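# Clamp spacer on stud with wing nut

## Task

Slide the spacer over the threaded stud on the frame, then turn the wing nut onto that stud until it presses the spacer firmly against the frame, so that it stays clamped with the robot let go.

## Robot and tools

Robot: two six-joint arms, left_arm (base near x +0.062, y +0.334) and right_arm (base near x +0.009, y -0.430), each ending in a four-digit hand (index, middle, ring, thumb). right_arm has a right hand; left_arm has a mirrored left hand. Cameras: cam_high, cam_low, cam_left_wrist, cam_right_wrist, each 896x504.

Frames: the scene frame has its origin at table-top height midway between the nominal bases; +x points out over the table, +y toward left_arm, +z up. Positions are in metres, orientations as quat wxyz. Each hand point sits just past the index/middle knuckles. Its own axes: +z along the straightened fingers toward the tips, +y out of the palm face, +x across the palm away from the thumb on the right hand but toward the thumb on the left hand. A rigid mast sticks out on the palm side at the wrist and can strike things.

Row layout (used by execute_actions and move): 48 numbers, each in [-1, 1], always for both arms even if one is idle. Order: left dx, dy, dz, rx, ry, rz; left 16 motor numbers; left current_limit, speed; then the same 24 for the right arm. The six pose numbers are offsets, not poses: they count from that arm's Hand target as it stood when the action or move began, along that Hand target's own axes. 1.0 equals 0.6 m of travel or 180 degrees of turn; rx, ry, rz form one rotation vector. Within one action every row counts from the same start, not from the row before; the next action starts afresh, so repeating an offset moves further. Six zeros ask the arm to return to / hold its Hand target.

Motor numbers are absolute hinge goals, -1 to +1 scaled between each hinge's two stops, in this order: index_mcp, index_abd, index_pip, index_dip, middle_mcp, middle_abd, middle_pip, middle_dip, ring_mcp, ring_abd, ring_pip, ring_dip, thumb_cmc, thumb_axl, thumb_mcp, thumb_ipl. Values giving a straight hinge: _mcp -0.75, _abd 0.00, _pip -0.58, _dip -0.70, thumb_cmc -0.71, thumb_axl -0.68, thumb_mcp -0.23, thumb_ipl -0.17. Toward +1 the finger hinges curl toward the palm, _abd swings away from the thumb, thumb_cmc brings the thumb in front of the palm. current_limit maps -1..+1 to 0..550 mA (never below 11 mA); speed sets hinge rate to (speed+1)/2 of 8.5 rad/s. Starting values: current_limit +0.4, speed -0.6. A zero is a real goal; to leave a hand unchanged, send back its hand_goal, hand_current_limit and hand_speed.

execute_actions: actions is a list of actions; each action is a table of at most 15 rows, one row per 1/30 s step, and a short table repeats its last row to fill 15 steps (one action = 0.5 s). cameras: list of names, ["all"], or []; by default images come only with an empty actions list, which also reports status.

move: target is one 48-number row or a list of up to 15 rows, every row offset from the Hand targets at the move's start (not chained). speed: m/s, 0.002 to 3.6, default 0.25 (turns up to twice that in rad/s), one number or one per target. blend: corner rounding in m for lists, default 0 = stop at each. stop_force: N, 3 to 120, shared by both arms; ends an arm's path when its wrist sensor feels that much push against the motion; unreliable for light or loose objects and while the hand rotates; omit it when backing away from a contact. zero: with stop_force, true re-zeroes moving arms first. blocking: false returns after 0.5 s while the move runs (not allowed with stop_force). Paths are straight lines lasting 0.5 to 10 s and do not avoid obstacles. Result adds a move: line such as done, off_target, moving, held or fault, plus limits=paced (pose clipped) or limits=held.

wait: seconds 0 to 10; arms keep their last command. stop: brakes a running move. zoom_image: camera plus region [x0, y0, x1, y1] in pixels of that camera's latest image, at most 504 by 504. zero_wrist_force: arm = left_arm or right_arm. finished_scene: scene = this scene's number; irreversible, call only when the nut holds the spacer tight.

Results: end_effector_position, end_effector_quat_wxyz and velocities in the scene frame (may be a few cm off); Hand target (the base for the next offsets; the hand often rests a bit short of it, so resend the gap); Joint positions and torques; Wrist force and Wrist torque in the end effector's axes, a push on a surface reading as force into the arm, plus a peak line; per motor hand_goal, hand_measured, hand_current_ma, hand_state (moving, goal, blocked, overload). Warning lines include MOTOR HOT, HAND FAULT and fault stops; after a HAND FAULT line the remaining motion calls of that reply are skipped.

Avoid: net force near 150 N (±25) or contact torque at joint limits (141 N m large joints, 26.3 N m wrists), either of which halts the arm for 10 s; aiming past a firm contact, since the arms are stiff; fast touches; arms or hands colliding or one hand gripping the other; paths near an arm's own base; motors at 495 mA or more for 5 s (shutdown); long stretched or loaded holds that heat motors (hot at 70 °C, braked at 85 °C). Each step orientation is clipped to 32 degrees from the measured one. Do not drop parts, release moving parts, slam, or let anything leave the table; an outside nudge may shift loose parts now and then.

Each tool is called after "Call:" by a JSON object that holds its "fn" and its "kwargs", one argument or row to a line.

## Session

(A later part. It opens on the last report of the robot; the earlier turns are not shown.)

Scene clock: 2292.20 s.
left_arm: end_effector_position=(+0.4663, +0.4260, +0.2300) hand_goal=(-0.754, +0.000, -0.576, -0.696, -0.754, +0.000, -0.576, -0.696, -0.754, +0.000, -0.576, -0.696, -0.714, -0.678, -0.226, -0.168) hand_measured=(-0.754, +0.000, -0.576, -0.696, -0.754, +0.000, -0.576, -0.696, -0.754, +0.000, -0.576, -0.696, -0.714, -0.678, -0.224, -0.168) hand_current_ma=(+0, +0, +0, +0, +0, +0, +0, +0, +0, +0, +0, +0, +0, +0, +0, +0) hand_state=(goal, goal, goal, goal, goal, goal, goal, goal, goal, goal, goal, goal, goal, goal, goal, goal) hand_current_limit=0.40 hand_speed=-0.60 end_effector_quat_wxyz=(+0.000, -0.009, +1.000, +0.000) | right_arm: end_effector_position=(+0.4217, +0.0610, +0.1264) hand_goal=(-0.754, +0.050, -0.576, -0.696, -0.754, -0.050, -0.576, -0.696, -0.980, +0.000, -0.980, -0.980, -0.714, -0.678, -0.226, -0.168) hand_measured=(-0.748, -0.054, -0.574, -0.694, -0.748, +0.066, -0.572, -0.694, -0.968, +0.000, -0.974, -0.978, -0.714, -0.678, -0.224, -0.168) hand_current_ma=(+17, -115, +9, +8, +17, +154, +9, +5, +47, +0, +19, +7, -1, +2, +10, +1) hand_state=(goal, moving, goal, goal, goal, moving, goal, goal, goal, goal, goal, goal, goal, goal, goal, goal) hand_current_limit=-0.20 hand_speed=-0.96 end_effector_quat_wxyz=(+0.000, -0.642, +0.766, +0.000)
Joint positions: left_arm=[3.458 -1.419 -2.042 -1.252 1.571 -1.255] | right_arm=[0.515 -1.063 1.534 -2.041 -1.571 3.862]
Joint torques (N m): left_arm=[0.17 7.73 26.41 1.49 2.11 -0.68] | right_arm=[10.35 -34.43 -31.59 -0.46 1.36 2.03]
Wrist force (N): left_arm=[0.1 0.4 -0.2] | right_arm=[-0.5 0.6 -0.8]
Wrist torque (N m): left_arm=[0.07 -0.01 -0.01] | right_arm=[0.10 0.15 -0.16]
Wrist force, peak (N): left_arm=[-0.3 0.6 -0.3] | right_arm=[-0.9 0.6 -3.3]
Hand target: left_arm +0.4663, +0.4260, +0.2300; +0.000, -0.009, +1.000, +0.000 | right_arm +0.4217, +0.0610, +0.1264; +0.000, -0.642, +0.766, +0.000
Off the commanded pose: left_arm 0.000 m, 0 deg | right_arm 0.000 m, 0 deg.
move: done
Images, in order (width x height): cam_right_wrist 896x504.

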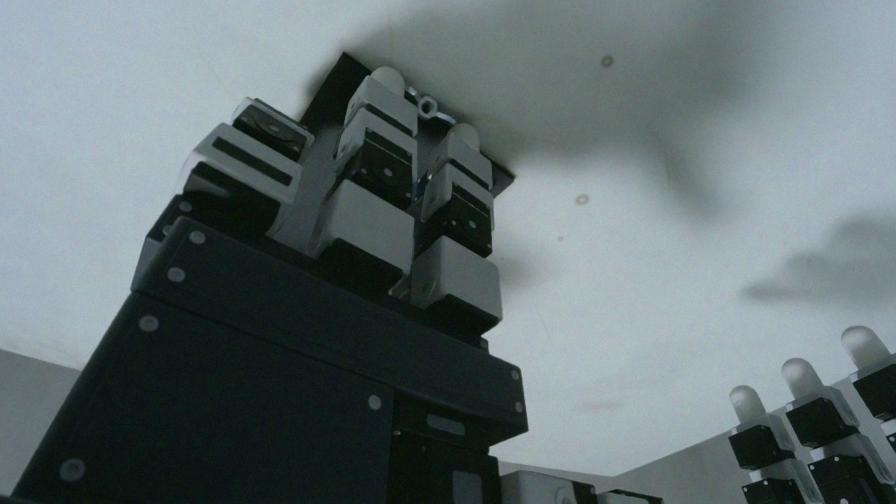

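Call:
{"fn": "wait", "kwargs": {
  "seconds": 1.0
}}

Call:
{"fn": "move", "kwargs": {
  "target": [
    [0,0,0,0,0,0,-0.754,0,-0.576,-0.696,-0.754,0,-0.576,-0.696,-0.754,0,-0.576,-0.696,-0.714,-0.678,-0.226,-0.168,0.4,-0.6,0,0.018,0,0,0,0,-0.754,0.05,-0.576,-0.696,-0.754,-0.05,-0.576,-0.696,-0.98,0,-0.98,-0.98,-0.714,-0.678,-0.226,-0.168,-0.2,-0.96]
  ],
  "speed": 0.01,
  "cameras": ["cam_right_wrist"]
}}

Call:
{"fn": "zoom_image", "kwargs": {
  "camera": "cam_right_wrist",
  "region": [370, 60, 490, 160]
}}

Scene clock: 2304.80 s.
left_arm: end_effector_position=(+0.4663, +0.4260, +0.2300) hand_goal=(-0.754, +0.000, -0.576, -0.696, -0.754, +0.000, -0.576, -0.696, -0.754, +0.000, -0.576, -0.696, -0.714, -0.678, -0.226, -0.168) hand_measured=(-0.754, +0.000, -0.576, -0.696, -0.754, +0.000, -0.576, -0.696, -0.754, +0.000, -0.576, -0.696, -0.714, -0.678, -0.224, -0.168) hand_current_ma=(+0, +0, +0, +0, +0, +0, +0, +0, +0, +0, +0, +0, +0, +0, +0, +0) hand_state=(goal, goal, goal, goal, goal, goal, goal, goal, goal, goal, goal, goal, goal, goal, goal, goal) hand_current_limit=0.40 hand_speed=-0.60 end_effector_quat_wxyz=(+0.000, -0.009, +1.000, +0.000) | right_arm: end_effector_position=(+0.4217, +0.0610, +0.1264) hand_goal=(-0.754, +0.050, -0.576, -0.696, -0.754, -0.050, -0.576, -0.696, -0.980, +0.000, -0.980, -0.980, -0.714, -0.678, -0.226, -0.168) hand_measured=(-0.748, +0.046, -0.574, -0.694, -0.748, -0.038, -0.572, -0.694, -0.968, +0.000, -0.974, -0.978, -0.714, -0.678, -0.224, -0.168) hand_current_ma=(+17, -11, +9, +8, +21, +35, +9, +5, +47, +0, +19, +7, -1, +2, +10, +1) hand_state=(goal, goal, goal, goal, goal, goal, goal, goal, goal, goal, goal, goal, goal, goal, goal, goal) hand_current_limit=-0.20 hand_speed=-0.96 end_effector_quat_wxyz=(+0.000, -0.642, +0.766, +0.000)
Joint positions: left_arm=[3.458 -1.419 -2.042 -1.252 1.571 -1.255] | right_arm=[0.515 -1.063 1.534 -2.041 -1.571 3.862]
Joint torques (N m): left_arm=[0.14 7.01 26.13 1.53 2.13 -0.63] | right_arm=[9.19 -34.75 -25.95 -1.45 0.55 1.97]
Wrist force (N): left_arm=[-0.1 0.6 -0.3] | right_arm=[-0.7 0.6 -0.5]
Wrist torque (N m): left_arm=[0.10 0.01 -0.02] | right_arm=[0.07 0.16 -0.18]
Wrist force, peak (N): left_arm=[-0.3 0.6 -0.4] | right_arm=[-0.6 1.0 -0.9]
Hand target: left_arm +0.4663, +0.4260, +0.2300; +0.000, -0.009, +1.000, +0.000 | right_arm +0.4217, +0.0610, +0.1264; +0.000, -0.642, +0.766, +0.000
Off the commanded pose: left_arm 0.000 m, 0 deg | right_arm 0.000 m, 0 deg.
wait: 1.00 s; at rest from the start

Scene clock: 2306.17 s.
left_arm: end_effector_position=(+0.4663, +0.4260, +0.2300) hand_goal=(-0.754, +0.000, -0.576, -0.696, -0.754, +0.000, -0.576, -0.696, -0.754, +0.000, -0.576, -0.696, -0.714, -0.678, -0.226, -0.168) hand_measured=(-0.754, +0.000, -0.576, -0.696, -0.754, +0.000, -0.576, -0.696, -0.754, +0.000, -0.576, -0.696, -0.714, -0.678, -0.224, -0.168) hand_current_ma=(+0, +0, +0, +0, +0, +0, +0, +0, +0, +0, +0, +0, +0, +0, +0, +0) hand_state=(goal, goal, goal, goal, goal, goal, goal, goal, goal, goal, goal, goal, goal, goal, goal, goal) hand_current_limit=0.40 hand_speed=-0.60 end_effector_quat_wxyz=(+0.000, -0.009, +1.000, +0.000) | right_arm: end_effector_position=(+0.4112, +0.0629, +0.1264) hand_goal=(-0.754, +0.050, -0.576, -0.696, -0.754, -0.050, -0.576, -0.696, -0.980, +0.000, -0.980, -0.980, -0.714, -0.678, -0.226, -0.168) hand_measured=(-0.748, +0.046, -0.574, -0.694, -0.750, -0.046, -0.574, -0.694, -0.968, +0.000, -0.974, -0.978, -0.714, -0.678, -0.224, -0.168) hand_current_ma=(+17, -9, +9, +8, +15, +9, +8, +5, +47, +0, +19, +7, -1, +2, +10, +1) hand_state=(goal, goal, goal, goal, goal, goal, goal, goal, goal, goal, goal, goal, goal, goal, goal, goal) hand_current_limit=-0.20 hand_speed=-0.96 end_effector_quat_wxyz=(+0.000, -0.642, +0.766, +0.000)
Joint positions: left_arm=[3.458 -1.419 -2.042 -1.252 1.571 -1.255] | right_arm=[0.526 -1.077 1.555 -2.049 -1.571 3.873]
Joint torques (N m): left_arm=[0.59 6.89 26.2 1.61 2.11 -0.68] | right_arm=[11.29 -47.11 -10.85 -4.56 0.34 2.04]
Wrist force (N): left_arm=[0.2 0.4 -0.2] | right_arm=[-0.7 0.2 -0.3]
Wrist torque (N m): left_arm=[0.07 -0.03 0.01] | right_arm=[0.07 0.10 -0.19]
Wrist force, peak (N): left_arm=[0.1 0.4 -0.6] | right_arm=[-0.8 0.6 -0.4]
Hand target: left_arm +0.4663, +0.4260, +0.2300; +0.000, -0.009, +1.000, +0.000 | right_arm +0.4110, +0.0629, +0.1264; +0.000, -0.642, +0.766, +0.000
Off the commanded pose: left_arm 0.000 m, 0 deg | right_arm 0.000 m, 0 deg.
move: done
Images, in order (width x height): cam_right_wrist 896x504.

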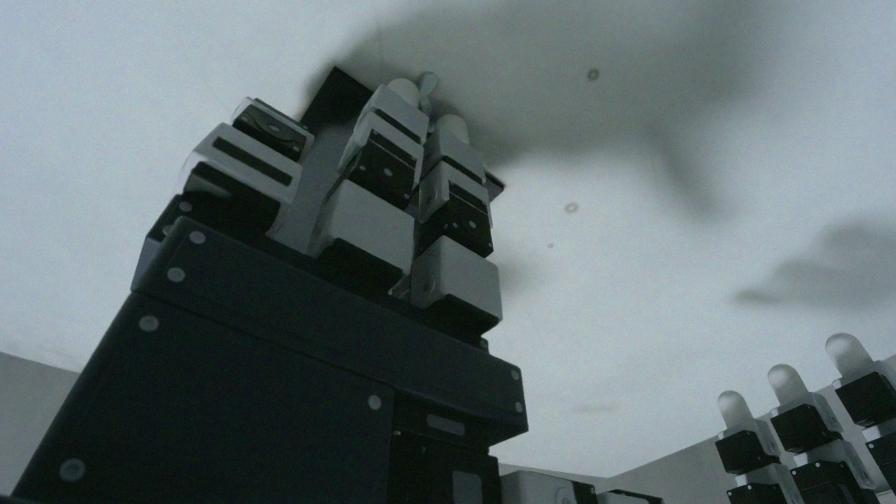

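Scaled by 4.200.

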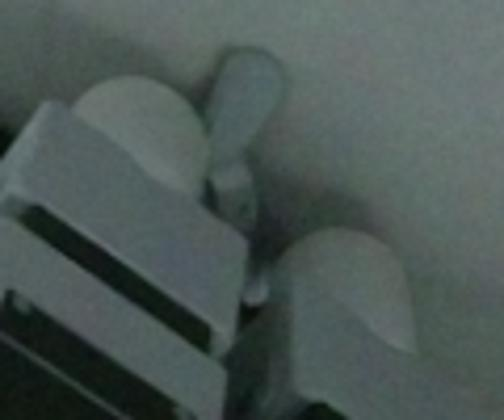

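Call:
{"fn": "move", "kwargs": {
  "target": [
    [0,0,0,0,0,0,-0.754,0,-0.576,-0.696,-0.754,0,-0.576,-0.696,-0.754,0,-0.576,-0.696,-0.714,-0.678,-0.226,-0.168,0.4,-0.6,0,0,-0.03,0,0,0,-0.754,0,-0.576,-0.696,-0.754,0,-0.576,-0.696,-0.98,0,-0.98,-0.98,-0.714,-0.678,-0.226,-0.168,0.3,-0.9],
    [0,0,0,0,0,0,-0.754,0,-0.576,-0.696,-0.754,0,-0.576,-0.696,-0.754,0,-0.576,-0.696,-0.714,-0.678,-0.226,-0.168,0.4,-0.6,0,0.015,-0.15,0,0,0,-0.754,-0.14,-0.576,-0.696,-0.754,0.14,-0.576,-0.696,-0.98,0,-0.98,-0.98,-0.714,-0.678,-0.226,-0.168,0.3,-0.8]
  ],
  "speed": 0.08,
  "cameras": ["cam_right_wrist"]
}}

Call:
{"fn": "zoom_image", "kwargs": {
  "camera": "cam_right_wrist",
  "region": [370, 20, 490, 120]
}}

Scene clock: 2328.60 s.
left_arm: end_effector_position=(+0.4663, +0.4260, +0.2300) hand_goal=(-0.754, +0.000, -0.576, -0.696, -0.754, +0.000, -0.576, -0.696, -0.754, +0.000, -0.576, -0.696, -0.714, -0.678, -0.226, -0.168) hand_measured=(-0.754, +0.000, -0.576, -0.696, -0.754, +0.000, -0.576, -0.696, -0.754, +0.000, -0.576, -0.696, -0.714, -0.678, -0.224, -0.168) hand_current_ma=(+0, +0, +0, +0, +0, +0, +0, +0, +0, +0, +0, +0, +0, +0, +0, +0) hand_state=(goal, goal, goal, goal, goal, goal, goal, goal, goal, goal, goal, goal, goal, goal, goal, goal) hand_current_limit=0.40 hand_speed=-0.60 end_effector_quat_wxyz=(+0.000, -0.009, +1.000, +0.000) | right_arm: end_effector_position=(+0.4022, +0.0645, +0.2164) hand_goal=(-0.754, -0.140, -0.576, -0.696, -0.754, +0.140, -0.576, -0.696, -0.980, +0.000, -0.980, -0.980, -0.714, -0.678, -0.226, -0.168) hand_measured=(-0.748, -0.136, -0.574, -0.694, -0.750, +0.136, -0.574, -0.694, -0.968, +0.000, -0.974, -0.978, -0.714, -0.678, -0.224, -0.168) hand_current_ma=(+17, +11, +9, +8, +15, -11, +8, +5, +47, +0, +19, +7, -1, +2, +10, +1) hand_state=(goal, goal, goal, goal, goal, goal, goal, goal, goal, goal, goal, goal, goal, goal, goal, goal) hand_current_limit=0.30 hand_speed=-0.80 end_effector_quat_wxyz=(+0.000, -0.642, +0.766, +0.000)
Joint positions: left_arm=[3.458 -1.419 -2.042 -1.252 1.571 -1.255] | right_arm=[0.536 -1.167 1.444 -1.848 -1.571 3.882]
Joint torques (N m): left_arm=[0.21 7.53 25.91 1.61 2.11 -0.73] | right_arm=[10.34 -45.04 -33.02 -0.44 -1.32 1.96]
Wrist force (N): left_arm=[0.1 0.5 -0.4] | right_arm=[-0.3 0.3 -0.3]
Wrist torque (N m): left_arm=[0.10 -0.02 0.00] | right_arm=[0.08 0.06 -0.14]
Wrist force, peak (N): left_arm=[-0.2 0.6 -0.4] | right_arm=[-1.0 0.4 -0.2]
Hand target: left_arm +0.4663, +0.4260, +0.2300; +0.000, -0.009, +1.000, +0.000 | right_arm +0.4022, +0.0645, +0.2164; +0.000, -0.642, +0.766, +0.000
Off the commanded pose: left_arm 0.000 m, 0 deg | right_arm 0.000 m, 0 deg.
move: done
Images, in order (width x height): cam_right_wrist 896x504.

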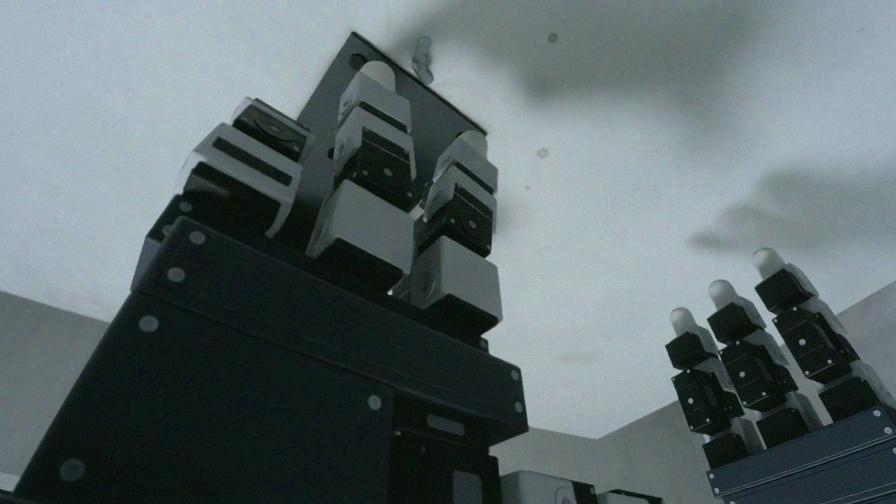

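Scaled by 4.200.

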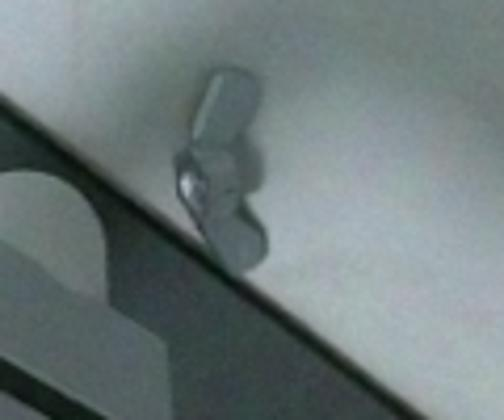

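Call:
{"fn": "move", "kwargs": {
  "target": [
    [0,0,0,0,0,0,-0.754,0,-0.576,-0.696,-0.754,0,-0.576,-0.696,-0.754,0,-0.576,-0.696,-0.714,-0.678,-0.226,-0.168,0.4,-0.6,0.004,0.037,0.09,0,0,0,-0.754,0.08,-0.576,-0.696,-0.754,-0.08,-0.576,-0.696,-0.98,0,-0.98,-0.98,-0.714,-0.678,-0.226,-0.168,0.3,-0.8],
    [0,0,0,0,0,0,-0.754,0,-0.576,-0.696,-0.754,0,-0.576,-0.696,-0.754,0,-0.576,-0.696,-0.714,-0.678,-0.226,-0.168,0.4,-0.6,0.004,0.037,0.1557,0,0,0,-0.754,0.08,-0.576,-0.696,-0.754,-0.08,-0.576,-0.696,-0.98,0,-0.98,-0.98,-0.714,-0.678,-0.226,-0.168,0.3,-0.8]
  ],
  "speed": [0.1,0.05]
}}

Call:
{"fn": "move", "kwargs": {
  "target": [0,0,0,0,0,0,-0.754,0,-0.576,-0.696,-0.754,0,-0.576,-0.696,-0.754,0,-0.576,-0.696,-0.714,-0.678,-0.226,-0.168,0.4,-0.6,0,-0.045,0,0,0,0,-0.754,0.08,-0.576,-0.696,-0.754,-0.08,-0.576,-0.696,-0.98,0,-0.98,-0.98,-0.714,-0.678,-0.226,-0.168,0.3,-0.8],
  "speed": 0.02,
  "stop_force": 3
}}

Call:
{"fn": "move", "kwargs": {
  "target": [
    [0,0,0,0,0,0,-0.754,0,-0.576,-0.696,-0.754,0,-0.576,-0.696,-0.754,0,-0.576,-0.696,-0.714,-0.678,-0.226,-0.168,0.4,-0.6,0,0.015,0,0,0,0,-0.754,0.08,-0.576,-0.696,-0.754,-0.08,-0.576,-0.696,-0.98,0,-0.98,-0.98,-0.714,-0.678,-0.226,-0.168,0.3,-0.8],
    [0,0,0,0,0,0,-0.754,0,-0.576,-0.696,-0.754,0,-0.576,-0.696,-0.754,0,-0.576,-0.696,-0.714,-0.678,-0.226,-0.168,0.4,-0.6,0,0.015,-0.065,0,0,0,-0.754,-0.14,-0.576,-0.696,-0.754,0.14,-0.576,-0.696,-0.98,0,-0.98,-0.98,-0.714,-0.678,-0.226,-0.168,0.3,-0.8]
  ],
  "speed": 0.06,
  "cameras": ["cam_right_wrist"]
}}

Call:
{"fn": "zoom_image", "kwargs": {
  "camera": "cam_right_wrist",
  "region": [370, 50, 490, 150]
}}

Scene clock: 2386.60 s.
left_arm: end_effector_position=(+0.4663, +0.4260, +0.2300) hand_goal=(-0.754, +0.000, -0.576, -0.696, -0.754, +0.000, -0.576, -0.696, -0.754, +0.000, -0.576, -0.696, -0.714, -0.678, -0.226, -0.168) hand_measured=(-0.754, +0.000, -0.576, -0.696, -0.754, +0.000, -0.576, -0.696, -0.754, +0.000, -0.576, -0.696, -0.714, -0.678, -0.224, -0.168) hand_current_ma=(+0, +0, +0, +0, +0, +0, +0, +0, +0, +0, +0, +0, +0, +0, +0, +0) hand_state=(goal, goal, goal, goal, goal, goal, goal, goal, goal, goal, goal, goal, goal, goal, goal, goal) hand_current_limit=0.40 hand_speed=-0.60 end_effector_quat_wxyz=(+0.000, -0.009, +1.000, +0.000) | right_arm: end_effector_position=(+0.3799, +0.0660, +0.1231) hand_goal=(-0.754, +0.080, -0.576, -0.696, -0.754, -0.080, -0.576, -0.696, -0.980, +0.000, -0.980, -0.980, -0.714, -0.678, -0.226, -0.168) hand_measured=(-0.750, +0.076, -0.574, -0.694, -0.750, -0.076, -0.574, -0.694, -0.968, +0.000, -0.974, -0.978, -0.714, -0.678, -0.224, -0.168) hand_current_ma=(+16, -9, +9, +8, +14, +9, +8, +5, +46, +0, +18, +7, -1, +2, +10, +1) hand_state=(goal, goal, goal, goal, goal, goal, goal, goal, goal, goal, goal, goal, goal, goal, goal, goal) hand_current_limit=0.30 hand_speed=-0.80 end_effector_quat_wxyz=(+0.000, -0.642, +0.766, +0.000)
Joint positions: left_arm=[3.458 -1.419 -2.042 -1.252 1.571 -1.255] | right_arm=[0.557 -1.116 1.626 -2.081 -1.571 3.903]
Joint torques (N m): left_arm=[1.16 7.14 26.17 1.45 2.27 -0.67] | right_arm=[10.28 -32.53 -10.13 -4.72 1.68 2.11]
Wrist force (N): left_arm=[0.0 0.4 -0.2] | right_arm=[-0.8 0.5 -0.2]
Wrist torque (N m): left_arm=[0.08 0.00 -0.01] | right_arm=[0.08 0.11 -0.18]
Wrist force, peak (N): left_arm=[0.2 0.5 -0.5] | right_arm=[-0.4 -0.2 -0.9]
Hand target: left_arm +0.4663, +0.4260, +0.2300; +0.000, -0.009, +1.000, +0.000 | right_arm +0.3799, +0.0660, +0.1230; +0.000, -0.642, +0.766, +0.000
Off the commanded pose: left_arm 0.000 m, 0 deg | right_arm 0.000 m, 0 deg.
move: done

Scene clock: 2388.97 s.
left_arm: end_effector_position=(+0.4663, +0.4260, +0.2300) hand_goal=(-0.754, +0.000, -0.576, -0.696, -0.754, +0.000, -0.576, -0.696, -0.754, +0.000, -0.576, -0.696, -0.714, -0.678, -0.226, -0.168) hand_measured=(-0.754, +0.000, -0.576, -0.696, -0.754, +0.000, -0.576, -0.696, -0.754, +0.000, -0.576, -0.696, -0.714, -0.678, -0.224, -0.168) hand_current_ma=(+0, +0, +0, +0, +0, +0, +0, +0, +0, +0, +0, +0, +0, +0, +0, +0) hand_state=(goal, goal, goal, goal, goal, goal, goal, goal, goal, goal, goal, goal, goal, goal, goal, goal) hand_current_limit=0.40 hand_speed=-0.60 end_effector_quat_wxyz=(+0.000, -0.009, +1.000, +0.000) | right_arm: end_effector_position=(+0.4065, +0.0613, +0.1230) hand_goal=(-0.754, +0.080, -0.576, -0.696, -0.754, -0.080, -0.576, -0.696, -0.980, +0.000, -0.980, -0.980, -0.714, -0.678, -0.226, -0.168) hand_measured=(-0.748, +0.076, -0.574, -0.694, -0.750, -0.076, -0.574, -0.694, -0.968, +0.000, -0.974, -0.978, -0.714, -0.678, -0.224, -0.168) hand_current_ma=(+23, -9, +9, +8, +15, +9, +8, +5, +46, +0, +18, +7, -1, +2, +10, +1) hand_state=(goal, goal, goal, goal, goal, goal, goal, goal, goal, goal, goal, goal, goal, goal, goal, goal) hand_current_limit=0.30 hand_speed=-0.80 end_effector_quat_wxyz=(+0.000, -0.642, +0.766, +0.000)
Joint positions: left_arm=[3.458 -1.419 -2.042 -1.252 1.571 -1.255] | right_arm=[0.528 -1.082 1.574 -2.063 -1.571 3.874]
Joint torques (N m): left_arm=[0.87 7.3 26.46 1.46 2.23 -0.82] | right_arm=[-11.15 -34.02 -31.72 -0.52 1.83 -2.11]
Wrist force (N): left_arm=[0.1 0.3 -0.4] | right_arm=[-0.6 1.0 -0.6]
Wrist torque (N m): left_arm=[0.07 -0.03 0.00] | right_arm=[0.05 0.13 -0.05]
Wrist force, peak (N): left_arm=[0.0 0.5 -0.6] | right_arm=[-0.4 1.2 -0.9]
Hand target: left_arm +0.4663, +0.4260, +0.2300; +0.000, -0.009, +1.000, +0.000 | right_arm +0.4065, +0.0613, +0.1230; +0.000, -0.642, +0.766, +0.000
Off the commanded pose: left_arm 0.000 m, 0 deg | right_arm 0.000 m, 0 deg.
move: done

Scene clock: 2391.33 s.
left_arm: end_effector_position=(+0.4663, +0.4260, +0.2300) hand_goal=(-0.754, +0.000, -0.576, -0.696, -0.754, +0.000, -0.576, -0.696, -0.754, +0.000, -0.576, -0.696, -0.714, -0.678, -0.226, -0.168) hand_measured=(-0.754, +0.000, -0.576, -0.696, -0.754, +0.000, -0.576, -0.696, -0.754, +0.000, -0.576, -0.696, -0.714, -0.678, -0.224, -0.168) hand_current_ma=(+0, +0, +0, +0, +0, +0, +0, +0, +0, +0, +0, +0, +0, +0, +0, +0) hand_state=(goal, goal, goal, goal, goal, goal, goal, goal, goal, goal, goal, goal, goal, goal, goal, goal) hand_current_limit=0.40 hand_speed=-0.60 end_effector_quat_wxyz=(+0.000, -0.009, +1.000, +0.000) | right_arm: end_effector_position=(+0.3976, +0.0629, +0.1620) hand_goal=(-0.754, -0.140, -0.576, -0.696, -0.754, +0.140, -0.576, -0.696, -0.980, +0.000, -0.980, -0.980, -0.714, -0.678, -0.226, -0.168) hand_measured=(-0.748, -0.136, -0.574, -0.694, -0.750, +0.136, -0.574, -0.694, -0.968, +0.000, -0.974, -0.978, -0.714, -0.678, -0.224, -0.168) hand_current_ma=(+18, +11, +9, +8, +15, -11, +8, +5, +46, +0, +18, +7, -1, +2, +10, +1) hand_state=(goal, goal, goal, goal, goal, goal, goal, goal, goal, goal, goal, goal, goal, goal, goal, goal) hand_current_limit=0.30 hand_speed=-0.80 end_effector_quat_wxyz=(+0.000, -0.642, +0.766, +0.000)
Joint positions: left_arm=[3.458 -1.419 -2.042 -1.252 1.571 -1.255] | right_arm=[0.537 -1.134 1.543 -1.98 -1.571 3.884]
Joint torques (N m): left_arm=[0.67 6.7 26.13 1.46 2.23 -0.73] | right_arm=[8.13 -45.2 -32.67 -0.41 -1.08 -0.59]
Wrist force (N): left_arm=[0.0 0.4 -0.2] | right_arm=[-0.5 0.4 -0.2]
Wrist torque (N m): left_arm=[0.07 0.00 -0.01] | right_arm=[0.08 0.07 -0.16]
Wrist force, peak (N): left_arm=[0.1 0.6 -0.7] | right_arm=[-0.7 1.1 -0.7]
Hand target: left_arm +0.4663, +0.4260, +0.2300; +0.000, -0.009, +1.000, +0.000 | right_arm +0.3976, +0.0629, +0.1620; +0.000, -0.642, +0.766, +0.000
Off the commanded pose: left_arm 0.000 m, 0 deg | right_arm 0.000 m, 0 deg.
move: done
Images, in order (width x height): cam_right_wrist 896x504.

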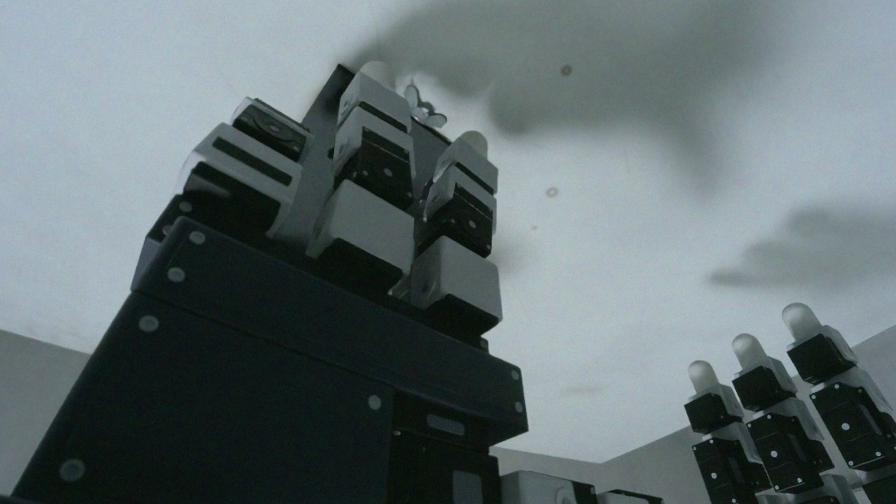

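Scaled by 4.200.

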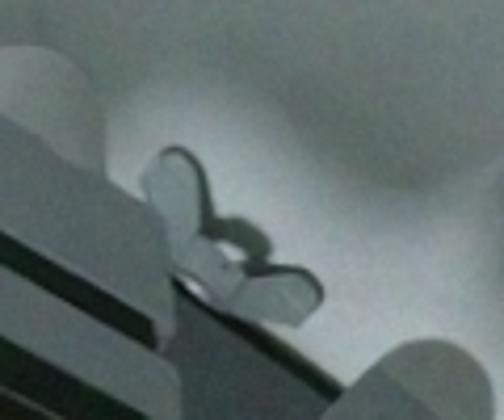

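Call:
{"fn": "move", "kwargs": {
  "target": [
    [0,0,0,0,0,0,-0.754,0,-0.576,-0.696,-0.754,0,-0.576,-0.696,-0.754,0,-0.576,-0.696,-0.714,-0.678,-0.226,-0.168,0.4,-0.6,0.028,0.0155,0,0,0,0,-0.754,0,-0.576,-0.696,-0.754,0,-0.576,-0.696,-0.98,0,-0.98,-0.98,-0.714,-0.678,-0.226,-0.168,0.3,-0.8],
    [0,0,0,0,0,0,-0.754,0,-0.576,-0.696,-0.754,0,-0.576,-0.696,-0.754,0,-0.576,-0.696,-0.714,-0.678,-0.226,-0.168,0.4,-0.6,0.028,0.0155,0.0597,0,0,0,-0.754,0,-0.576,-0.696,-0.754,0,-0.576,-0.696,-0.98,0,-0.98,-0.98,-0.714,-0.678,-0.226,-0.168,0.3,-0.8]
  ],
  "speed": 0.05
}}

Call:
{"fn": "move", "kwargs": {
  "target": [0,0,0,0,0,0,-0.754,0,-0.576,-0.696,-0.754,0,-0.576,-0.696,-0.754,0,-0.576,-0.696,-0.714,-0.678,-0.226,-0.168,0.4,-0.6,0,-0.05,0,0,0,0,-0.754,0,-0.576,-0.696,-0.754,0,-0.576,-0.696,-0.98,0,-0.98,-0.98,-0.714,-0.678,-0.226,-0.168,0.3,-0.8],
  "speed": 0.02,
  "stop_force": 5,
  "cameras": ["cam_right_wrist"]
}}

Call:
{"fn": "zoom_image", "kwargs": {
  "camera": "cam_right_wrist",
  "region": [380, 60, 500, 160]
}}

Scene clock: 2419.53 s.
left_arm: end_effector_position=(+0.4663, +0.4260, +0.2300) hand_goal=(-0.754, +0.000, -0.576, -0.696, -0.754, +0.000, -0.576, -0.696, -0.754, +0.000, -0.576, -0.696, -0.714, -0.678, -0.226, -0.168) hand_measured=(-0.754, +0.000, -0.576, -0.696, -0.754, +0.000, -0.576, -0.696, -0.754, +0.000, -0.576, -0.696, -0.714, -0.678, -0.224, -0.168) hand_current_ma=(+0, +0, +0, +0, +0, +0, +0, +0, +0, +0, +0, +0, +0, +0, +0, +0) hand_state=(goal, goal, goal, goal, goal, goal, goal, goal, goal, goal, goal, goal, goal, goal, goal, goal) hand_current_limit=0.40 hand_speed=-0.60 end_effector_quat_wxyz=(+0.000, -0.009, +1.000, +0.000) | right_arm: end_effector_position=(+0.3855, +0.0479, +0.1263) hand_goal=(-0.754, +0.000, -0.576, -0.696, -0.754, +0.000, -0.576, -0.696, -0.980, +0.000, -0.980, -0.980, -0.714, -0.678, -0.226, -0.168) hand_measured=(-0.750, -0.002, -0.574, -0.694, -0.750, +0.002, -0.574, -0.694, -0.968, +0.000, -0.974, -0.978, -0.714, -0.678, -0.224, -0.168) hand_current_ma=(+16, -7, +9, +8, +15, +7, +8, +5, +46, +0, +18, +7, -1, +2, +10, +1) hand_state=(goal, goal, goal, goal, goal, goal, goal, goal, goal, goal, goal, goal, goal, goal, goal, goal) hand_current_limit=0.30 hand_speed=-0.80 end_effector_quat_wxyz=(+0.000, -0.642, +0.766, +0.000)
Joint positions: left_arm=[3.458 -1.419 -2.042 -1.252 1.571 -1.255] | right_arm=[0.527 -1.138 1.65 -2.083 -1.571 3.874]
Joint torques (N m): left_arm=[0.19 7.4 25.98 1.5 2.19 -0.59] | right_arm=[-10.25 -30.72 -9.79 -4.44 1.7 -1.35]
Wrist force (N): left_arm=[0.1 0.3 -0.3] | right_arm=[-0.6 0.3 -0.4]
Wrist torque (N m): left_arm=[0.06 -0.02 0.00] | right_arm=[0.07 0.09 -0.05]
Wrist force, peak (N): left_arm=[0.2 0.7 -0.4] | right_arm=[-0.8 0.7 -0.4]
Hand target: left_arm +0.4663, +0.4260, +0.2300; +0.000, -0.009, +1.000, +0.000 | right_arm +0.3855, +0.0480, +0.1262; +0.000, -0.642, +0.766, +0.000
Off the commanded pose: left_arm 0.000 m, 0 deg | right_arm 0.000 m, 0 deg.
move: done

Scene clock: 2422.07 s.
left_arm: end_effector_position=(+0.4663, +0.4260, +0.2300) hand_goal=(-0.754, +0.000, -0.576, -0.696, -0.754, +0.000, -0.576, -0.696, -0.754, +0.000, -0.576, -0.696, -0.714, -0.678, -0.226, -0.168) hand_measured=(-0.754, +0.000, -0.576, -0.696, -0.754, +0.000, -0.576, -0.696, -0.754, +0.000, -0.576, -0.696, -0.714, -0.678, -0.224, -0.168) hand_current_ma=(+0, +0, +0, +0, +0, +0, +0, +0, +0, +0, +0, +0, +0, +0, +0, +0) hand_state=(goal, goal, goal, goal, goal, goal, goal, goal, goal, goal, goal, goal, goal, goal, goal, goal) hand_current_limit=0.40 hand_speed=-0.60 end_effector_quat_wxyz=(+0.000, -0.009, +1.000, +0.000) | right_arm: end_effector_position=(+0.4151, +0.0427, +0.1262) hand_goal=(-0.754, +0.000, -0.576, -0.696, -0.754, +0.000, -0.576, -0.696, -0.980, +0.000, -0.980, -0.980, -0.714, -0.678, -0.226, -0.168) hand_measured=(-0.722, -0.002, -0.560, -0.688, -0.750, +0.002, -0.574, -0.694, -0.968, +0.000, -0.974, -0.978, -0.714, -0.678, -0.224, -0.168) hand_current_ma=(+134, -7, +57, +23, +15, +7, +8, +5, +46, +0, +18, +7, -1, +2, +10, +1) hand_state=(blocked, goal, goal, goal, goal, goal, goal, goal, goal, goal, goal, goal, goal, goal, goal, goal) hand_current_limit=0.30 hand_speed=-0.80 end_effector_quat_wxyz=(+0.000, -0.642, +0.766, +0.000)
Joint positions: left_arm=[3.458 -1.419 -2.042 -1.252 1.571 -1.255] | right_arm=[0.496 -1.099 1.592 -2.063 -1.571 3.843]
Joint torques (N m): left_arm=[0.05 7.72 26.67 1.56 2.21 -0.64] | right_arm=[-11.69 -32.6 -31.42 -0.53 1.86 -2.06]
Wrist force (N): left_arm=[-0.1 0.5 -0.4] | right_arm=[-0.6 1.5 -0.8]
Wrist torque (N m): left_arm=[0.10 0.00 -0.02] | right_arm=[0.03 0.05 -0.07]
Wrist force, peak (N): left_arm=[-0.4 0.4 -0.4] | right_arm=[-0.8 1.9 -1.3]
Hand target: left_arm +0.4663, +0.4260, +0.2300; +0.000, -0.009, +1.000, +0.000 | right_arm +0.4151, +0.0427, +0.1262; +0.000, -0.642, +0.766, +0.000
Off the commanded pose: left_arm 0.000 m, 0 deg | right_arm 0.000 m, 0 deg.
move: done
Images, in order (width x height): cam_right_wrist 896x504.

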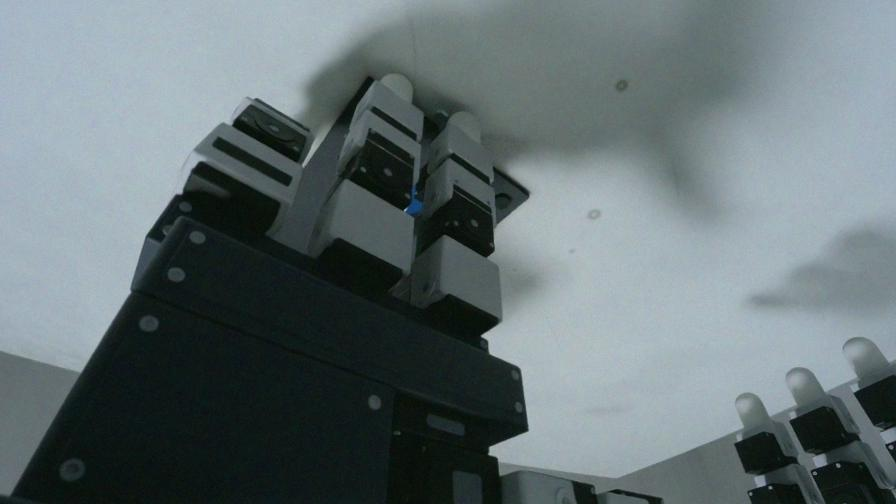

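Scaled by 4.200.

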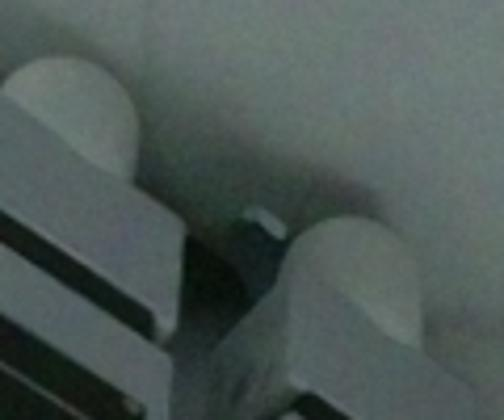

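Call:
{"fn": "move", "kwargs": {
  "target": [
    [0,0,0,0,0,0,-0.754,0,-0.576,-0.696,-0.754,0,-0.576,-0.696,-0.754,0,-0.576,-0.696,-0.714,-0.678,-0.226,-0.168,0.4,-0.6,0,-0.003,-0.0035,0,0,0,-0.754,0,-0.576,-0.696,-0.754,0,-0.576,-0.696,-0.98,0,-0.98,-0.98,-0.714,-0.678,-0.226,-0.168,0.3,-0.95],
    [0,0,0,0,0,0,-0.754,0,-0.576,-0.696,-0.754,0,-0.576,-0.696,-0.754,0,-0.576,-0.696,-0.714,-0.678,-0.226,-0.168,0.4,-0.6,0,-0.01,-0.008,0,0,0,-0.754,0,-0.576,-0.696,-0.754,0,-0.576,-0.696,-0.98,0,-0.98,-0.98,-0.714,-0.678,-0.226,-0.168,0.3,-0.95],
    [0,0,0,0,0,0,-0.754,0,-0.576,-0.696,-0.754,0,-0.576,-0.696,-0.754,0,-0.576,-0.696,-0.714,-0.678,-0.226,-0.168,0.4,-0.6,0,-0.018,-0.01,0,0,0,-0.754,0,-0.576,-0.696,-0.754,0,-0.576,-0.696,-0.98,0,-0.98,-0.98,-0.714,-0.678,-0.226,-0.168,0.3,-0.95]
  ],
  "speed": 0.01,
  "blend": 0.001,
  "cameras": ["cam_right_wrist"]
}}

Call:
{"fn": "zoom_image", "kwargs": {
  "camera": "cam_right_wrist",
  "region": [380, 60, 500, 160]
}}

Scene clock: 2432.10 s.
left_arm: end_effector_position=(+0.4663, +0.4260, +0.2300) hand_goal=(-0.754, +0.000, -0.576, -0.696, -0.754, +0.000, -0.576, -0.696, -0.754, +0.000, -0.576, -0.696, -0.714, -0.678, -0.226, -0.168) hand_measured=(-0.754, +0.000, -0.576, -0.696, -0.754, +0.000, -0.576, -0.696, -0.754, +0.000, -0.576, -0.696, -0.714, -0.678, -0.224, -0.168) hand_current_ma=(+0, +0, +0, +0, +0, +0, +0, +0, +0, +0, +0, +0, +0, +0, +0, +0) hand_state=(goal, goal, goal, goal, goal, goal, goal, goal, goal, goal, goal, goal, goal, goal, goal, goal) hand_current_limit=0.40 hand_speed=-0.60 end_effector_quat_wxyz=(+0.000, -0.009, +1.000, +0.000) | right_arm: end_effector_position=(+0.4256, +0.0409, +0.1321) hand_goal=(-0.754, +0.000, -0.576, -0.696, -0.754, +0.000, -0.576, -0.696, -0.980, +0.000, -0.980, -0.980, -0.714, -0.678, -0.226, -0.168) hand_measured=(-0.712, -0.004, -0.554, -0.684, -0.750, +0.002, -0.574, -0.694, -0.968, +0.000, -0.974, -0.978, -0.714, -0.678, -0.224, -0.168) hand_current_ma=(+176, -10, +81, +40, +15, +7, +8, +5, +46, +0, +18, +7, -1, +2, +10, +1) hand_state=(blocked, goal, blocked, goal, goal, goal, goal, goal, goal, goal, goal, goal, goal, goal, goal, goal) hand_current_limit=0.30 hand_speed=-0.95 end_effector_quat_wxyz=(+0.000, -0.642, +0.766, +0.000)
Joint positions: left_arm=[3.458 -1.419 -2.042 -1.252 1.571 -1.255] | right_arm=[0.485 -1.092 1.563 -2.042 -1.571 3.832]
Joint torques (N m): left_arm=[0.75 7.6 26.36 1.52 2.36 -0.58] | right_arm=[-12.16 -32.68 -31.4 -0.65 1.81 -2.29]
Wrist force (N): left_arm=[-0.1 0.4 -0.2] | right_arm=[-0.8 2.1 -2.7]
Wrist torque (N m): left_arm=[0.07 0.01 -0.02] | right_arm=[0.08 0.02 -0.10]
Wrist force, peak (N): left_arm=[-0.4 0.3 -0.6] | right_arm=[-1.1 2.3 -2.6]
Hand target: left_arm +0.4663, +0.4260, +0.2300; +0.000, -0.009, +1.000, +0.000 | right_arm +0.4257, +0.0408, +0.1322; +0.000, -0.642, +0.766, +0.000
Off the commanded pose: left_arm 0.000 m, 0 deg | right_arm 0.000 m, 0 deg.
move: done; blend cut to 0 m at target 1
Images, in order (width x height): cam_right_wrist 896x504.

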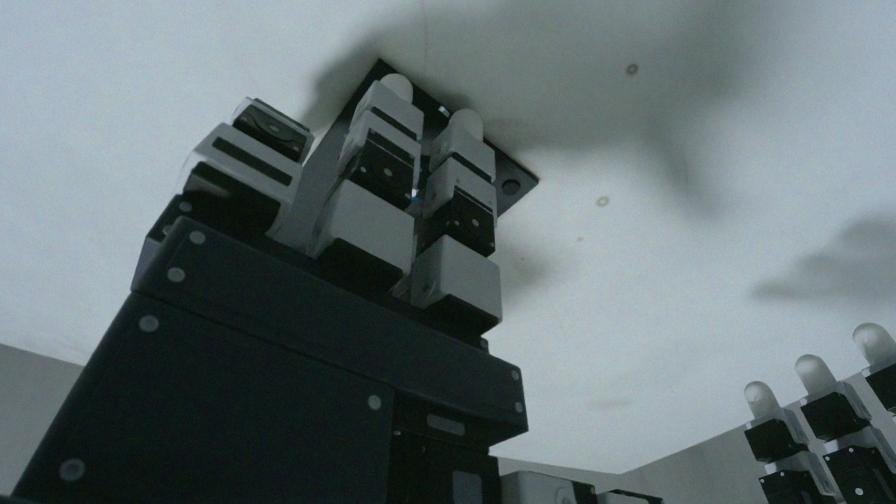

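Scaled by 4.200.

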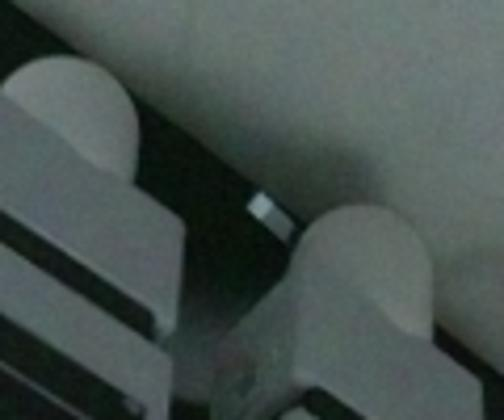

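Call:
{"fn": "move", "kwargs": {
  "target": [
    [0,0,0,0,0,0,-0.754,0,-0.576,-0.696,-0.754,0,-0.576,-0.696,-0.754,0,-0.576,-0.696,-0.714,-0.678,-0.226,-0.168,0.4,-0.6,0,-0.012,0,0,0,0,-0.754,0,-0.576,-0.696,-0.754,0,-0.576,-0.696,-0.98,0,-0.98,-0.98,-0.714,-0.678,-0.226,-0.168,0.3,-0.95]
  ],
  "speed": 0.008,
  "stop_force": 5,
  "cameras": ["cam_right_wrist"]
}}

Call:
{"fn": "zoom_image", "kwargs": {
  "camera": "cam_right_wrist",
  "region": [380, 60, 500, 160]
}}

Scene clock: 2441.60 s.
left_arm: end_effector_position=(+0.4663, +0.4260, +0.2300) hand_goal=(-0.754, +0.000, -0.576, -0.696, -0.754, +0.000, -0.576, -0.696, -0.754, +0.000, -0.576, -0.696, -0.714, -0.678, -0.226, -0.168) hand_measured=(-0.754, +0.000, -0.576, -0.696, -0.754, +0.000, -0.576, -0.696, -0.754, +0.000, -0.576, -0.696, -0.714, -0.678, -0.224, -0.168) hand_current_ma=(+0, +0, +0, +0, +0, +0, +0, +0, +0, +0, +0, +0, +0, +0, +0, +0) hand_state=(goal, goal, goal, goal, goal, goal, goal, goal, goal, goal, goal, goal, goal, goal, goal, goal) hand_current_limit=0.40 hand_speed=-0.60 end_effector_quat_wxyz=(+0.000, -0.009, +1.000, +0.000) | right_arm: end_effector_position=(+0.4328, +0.0396, +0.1322) hand_goal=(-0.754, +0.000, -0.576, -0.696, -0.754, +0.000, -0.576, -0.696, -0.980, +0.000, -0.980, -0.980, -0.714, -0.678, -0.226, -0.168) hand_measured=(-0.692, -0.004, -0.542, -0.678, -0.750, +0.002, -0.574, -0.694, -0.968, +0.000, -0.974, -0.978, -0.714, -0.678, -0.224, -0.168) hand_current_ma=(+273, -10, +132, +69, +15, +7, +8, +5, +46, +0, +18, +7, -1, +2, +10, +1) hand_state=(blocked, goal, blocked, goal, goal, goal, goal, goal, goal, goal, goal, goal, goal, goal, goal, goal) hand_current_limit=0.30 hand_speed=-0.95 end_effector_quat_wxyz=(+0.000, -0.642, +0.766, +0.000)
Joint positions: left_arm=[3.458 -1.419 -2.042 -1.252 1.571 -1.255] | right_arm=[0.478 -1.082 1.547 -2.036 -1.571 3.825]
Joint torques (N m): left_arm=[0.45 7.48 25.66 1.4 2.32 -0.69] | right_arm=[-12.31 -32.07 -30.34 -0.38 1.03 -2.08]
Wrist force (N): left_arm=[-0.1 0.5 -0.6] | right_arm=[-1.0 2.6 -4.4]
Wrist torque (N m): left_arm=[0.11 -0.01 -0.02] | right_arm=[0.13 -0.02 -0.12]
Wrist force, peak (N): left_arm=[0.1 0.4 -0.8] | right_arm=[-0.9 2.7 -4.8]
Hand target: left_arm +0.4663, +0.4260, +0.2300; +0.000, -0.009, +1.000, +0.000 | right_arm +0.4328, +0.0396, +0.1322; +0.000, -0.642, +0.766, +0.000
Off the commanded pose: left_arm 0.000 m, 0 deg | right_arm 0.000 m, 0 deg.
move: done
Images, in order (width x height): cam_right_wrist 896x504.

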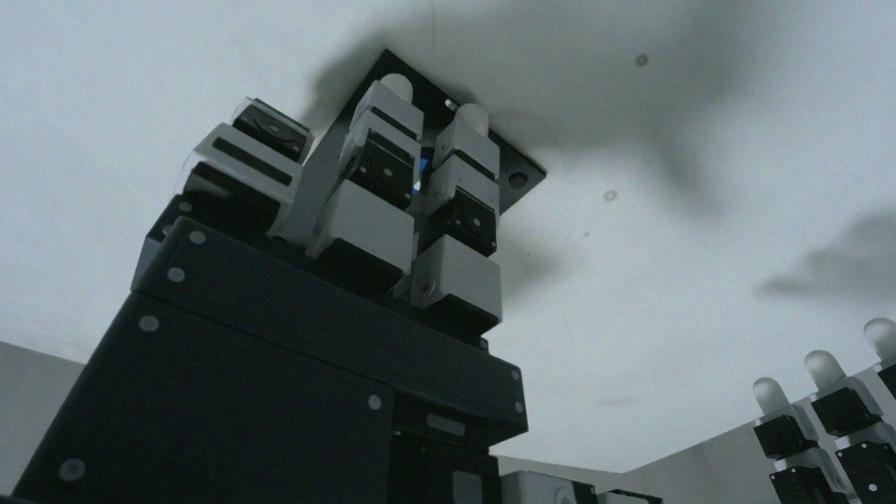

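Scaled by 4.200.

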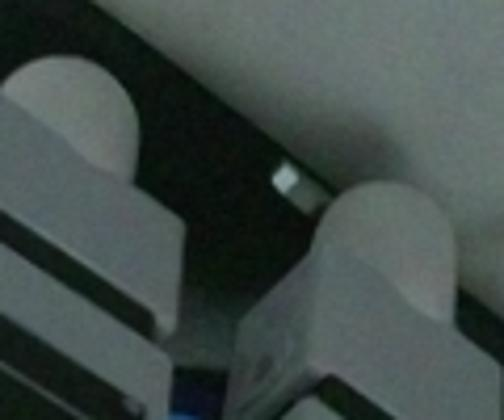

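Call:
{"fn": "execute_actions", "kwargs": {
  "actions": [],
  "cameras": ["cam_right_wrist","cam_high"]
}}

Scene clock: 2474.23 s.
left_arm: end_effector_position=(+0.4663, +0.4260, +0.2300) hand_goal=(-0.754, +0.000, -0.576, -0.696, -0.754, +0.000, -0.576, -0.696, -0.754, +0.000, -0.576, -0.696, -0.714, -0.678, -0.226, -0.168) hand_measured=(-0.754, +0.000, -0.576, -0.696, -0.754, +0.000, -0.576, -0.696, -0.754, +0.000, -0.576, -0.696, -0.714, -0.678, -0.224, -0.168) hand_current_ma=(+0, +0, +0, +0, +0, +0, +0, +0, +0, +0, +0, +0, +0, +0, +0, +0) hand_state=(goal, goal, goal, goal, goal, goal, goal, goal, goal, goal, goal, goal, goal, goal, goal, goal) hand_current_limit=0.40 hand_speed=-0.60 end_effector_quat_wxyz=(+0.000, -0.009, +1.000, +0.000) | right_arm: end_effector_position=(+0.4328, +0.0396, +0.1322) hand_goal=(-0.754, +0.000, -0.576, -0.696, -0.754, +0.000, -0.576, -0.696, -0.980, +0.000, -0.980, -0.980, -0.714, -0.678, -0.226, -0.168) hand_measured=(-0.692, -0.004, -0.542, -0.678, -0.750, +0.002, -0.574, -0.694, -0.968, +0.000, -0.974, -0.978, -0.714, -0.678, -0.224, -0.168) hand_current_ma=(+273, -10, +132, +69, +15, +7, +8, +5, +46, +0, +18, +7, -1, +2, +10, +1) hand_state=(blocked, goal, blocked, goal, goal, goal, goal, goal, goal, goal, goal, goal, goal, goal, goal, goal) hand_current_limit=0.30 hand_speed=-0.95 end_effector_quat_wxyz=(+0.000, -0.642, +0.766, +0.000)
Joint positions: left_arm=[3.458 -1.419 -2.042 -1.252 1.571 -1.255] | right_arm=[0.478 -1.082 1.547 -2.036 -1.571 3.825]
Joint velocities: within noise
Joint torques (N m): left_arm=[0.74 7.67 26.84 1.5 2.44 -0.67] | right_arm=[-12.62 -31.46 -30.14 -0.48 0.45 -1.97]
Wrist force (N): left_arm=[-0.1 0.4 -0.5] | right_arm=[-0.9 2.7 -4.6]
Wrist torque (N m): left_arm=[0.10 0.00 -0.02] | right_arm=[0.14 -0.03 -0.11]
Wrist force, peak (N): left_arm=[0.3 0.4 -0.5] | right_arm=[-0.8 2.6 -5.0]
Hand target: left_arm +0.4663, +0.4260, +0.2300; +0.000, -0.009, +1.000, +0.000 | right_arm +0.4328, +0.0396, +0.1322; +0.000, -0.642, +0.766, +0.000
Off the commanded pose: left_arm 0.000 m, 0 deg | right_arm 0.000 m, 0 deg.
Images, in order (width x height): cam_high 896x504, cam_right_wrist 896x504.

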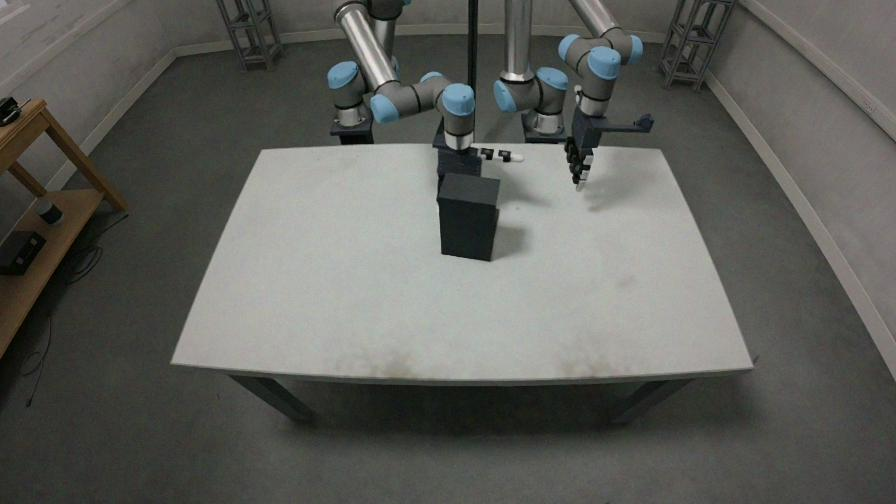

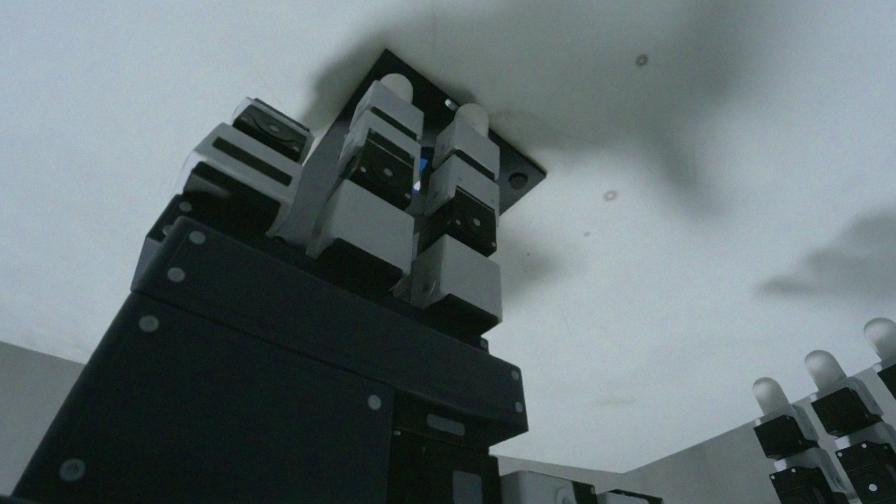

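Call:
{"fn": "zoom_image", "kwargs": {
  "camera": "cam_right_wrist",
  "region": [330, 30, 560, 200]
}}

Scaled by 2.191.

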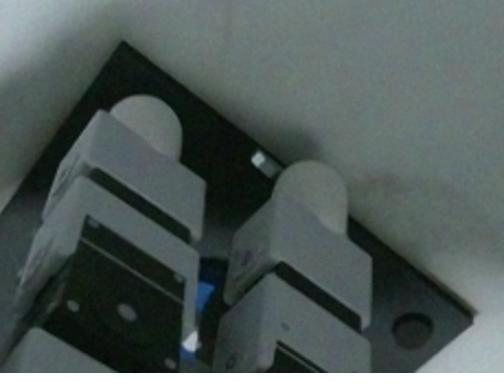

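Call:
{"fn": "move", "kwargs": {
  "target": [
    [0,0,0,0,0,0,-0.754,0,-0.576,-0.696,-0.754,0,-0.576,-0.696,-0.754,0,-0.576,-0.696,-0.714,-0.678,-0.226,-0.168,0.4,-0.6, 0,0.0417,-0.002,0,0,0, -0.754,0,-0.576,-0.696,-0.754,0,-0.576,-0.696,-0.98,0,-0.98,-0.98,-0.714,-0.678,-0.226,-0.168,0.3,-0.95]
  ],
  "speed": 0.02,
  "cameras": ["cam_right_wrist"]
}}

Call:
{"fn": "zoom_image", "kwargs": {
  "camera": "cam_right_wrist",
  "region": [350, 30, 570, 170]
}}

Scene clock: 2506.53 s.
left_arm: end_effector_position=(+0.4663, +0.4260, +0.2300) hand_goal=(-0.754, +0.000, -0.576, -0.696, -0.754, +0.000, -0.576, -0.696, -0.754, +0.000, -0.576, -0.696, -0.714, -0.678, -0.226, -0.168) hand_measured=(-0.754, +0.000, -0.576, -0.696, -0.754, +0.000, -0.576, -0.696, -0.754, +0.000, -0.576, -0.696, -0.714, -0.678, -0.224, -0.168) hand_current_ma=(+0, +0, +0, +0, +0, +0, +0, +0, +0, +0, +0, +0, +0, +0, +0, +0) hand_state=(goal, goal, goal, goal, goal, goal, goal, goal, goal, goal, goal, goal, goal, goal, goal, goal) hand_current_limit=0.40 hand_speed=-0.60 end_effector_quat_wxyz=(+0.000, -0.009, +1.000, +0.000) | right_arm: end_effector_position=(+0.4083, +0.0439, +0.1334) hand_goal=(-0.754, +0.000, -0.576, -0.696, -0.754, +0.000, -0.576, -0.696, -0.980, +0.000, -0.980, -0.980, -0.714, -0.678, -0.226, -0.168) hand_measured=(-0.748, -0.002, -0.572, -0.694, -0.750, +0.002, -0.574, -0.694, -0.968, +0.000, -0.974, -0.978, -0.714, -0.678, -0.224, -0.168) hand_current_ma=(+19, -7, +9, +8, +15, +7, +8, +5, +46, +0, +18, +7, -1, +2, +10, +1) hand_state=(goal, goal, goal, goal, goal, goal, goal, goal, goal, goal, goal, goal, goal, goal, goal, goal) hand_current_limit=0.30 hand_speed=-0.95 end_effector_quat_wxyz=(+0.000, -0.642, +0.766, +0.000)
Joint positions: left_arm=[3.458 -1.419 -2.042 -1.252 1.571 -1.255] | right_arm=[0.503 -1.116 1.597 -2.052 -1.571 3.849]
Joint torques (N m): left_arm=[0.37 7.52 26.08 1.52 2.42 -0.73] | right_arm=[9.79 -45.22 -9.57 -4.52 -0.09 2.17]
Wrist force (N): left_arm=[0.0 0.3 -0.3] | right_arm=[-0.8 0.3 -0.5]
Wrist torque (N m): left_arm=[0.06 0.00 -0.01] | right_arm=[0.08 0.12 -0.19]
Wrist force, peak (N): left_arm=[-0.2 0.5 -0.7] | right_arm=[-0.9 2.6 -4.8]
Hand target: left_arm +0.4663, +0.4260, +0.2300; +0.000, -0.009, +1.000, +0.000 | right_arm +0.4082, +0.0439, +0.1334; +0.000, -0.642, +0.766, +0.000
Off the commanded pose: left_arm 0.000 m, 0 deg | right_arm 0.000 m, 0 deg.
move: done
Images, in order (width x height): cam_right_wrist 896x504.

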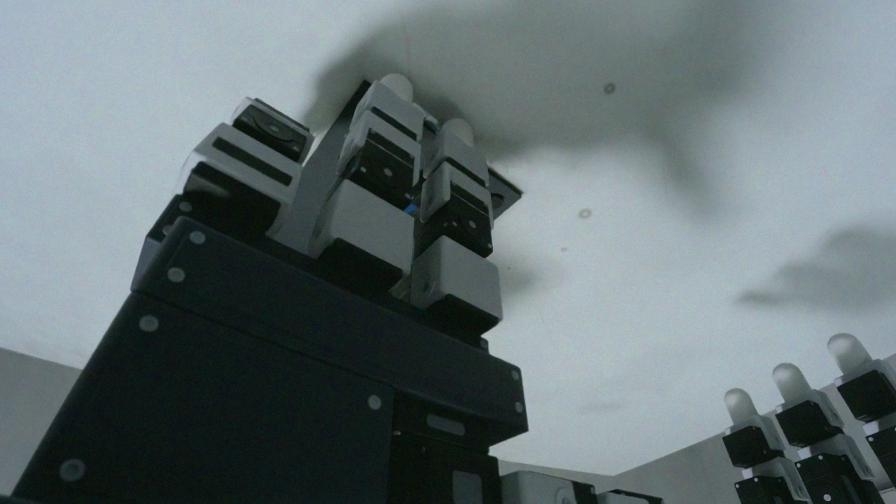

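Scaled by 2.291.

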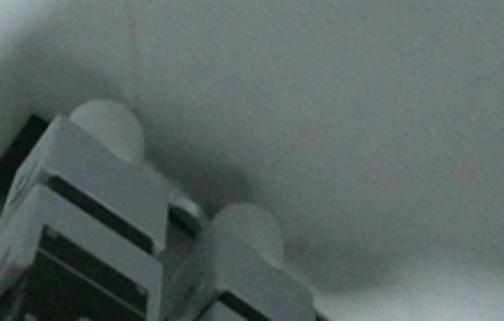

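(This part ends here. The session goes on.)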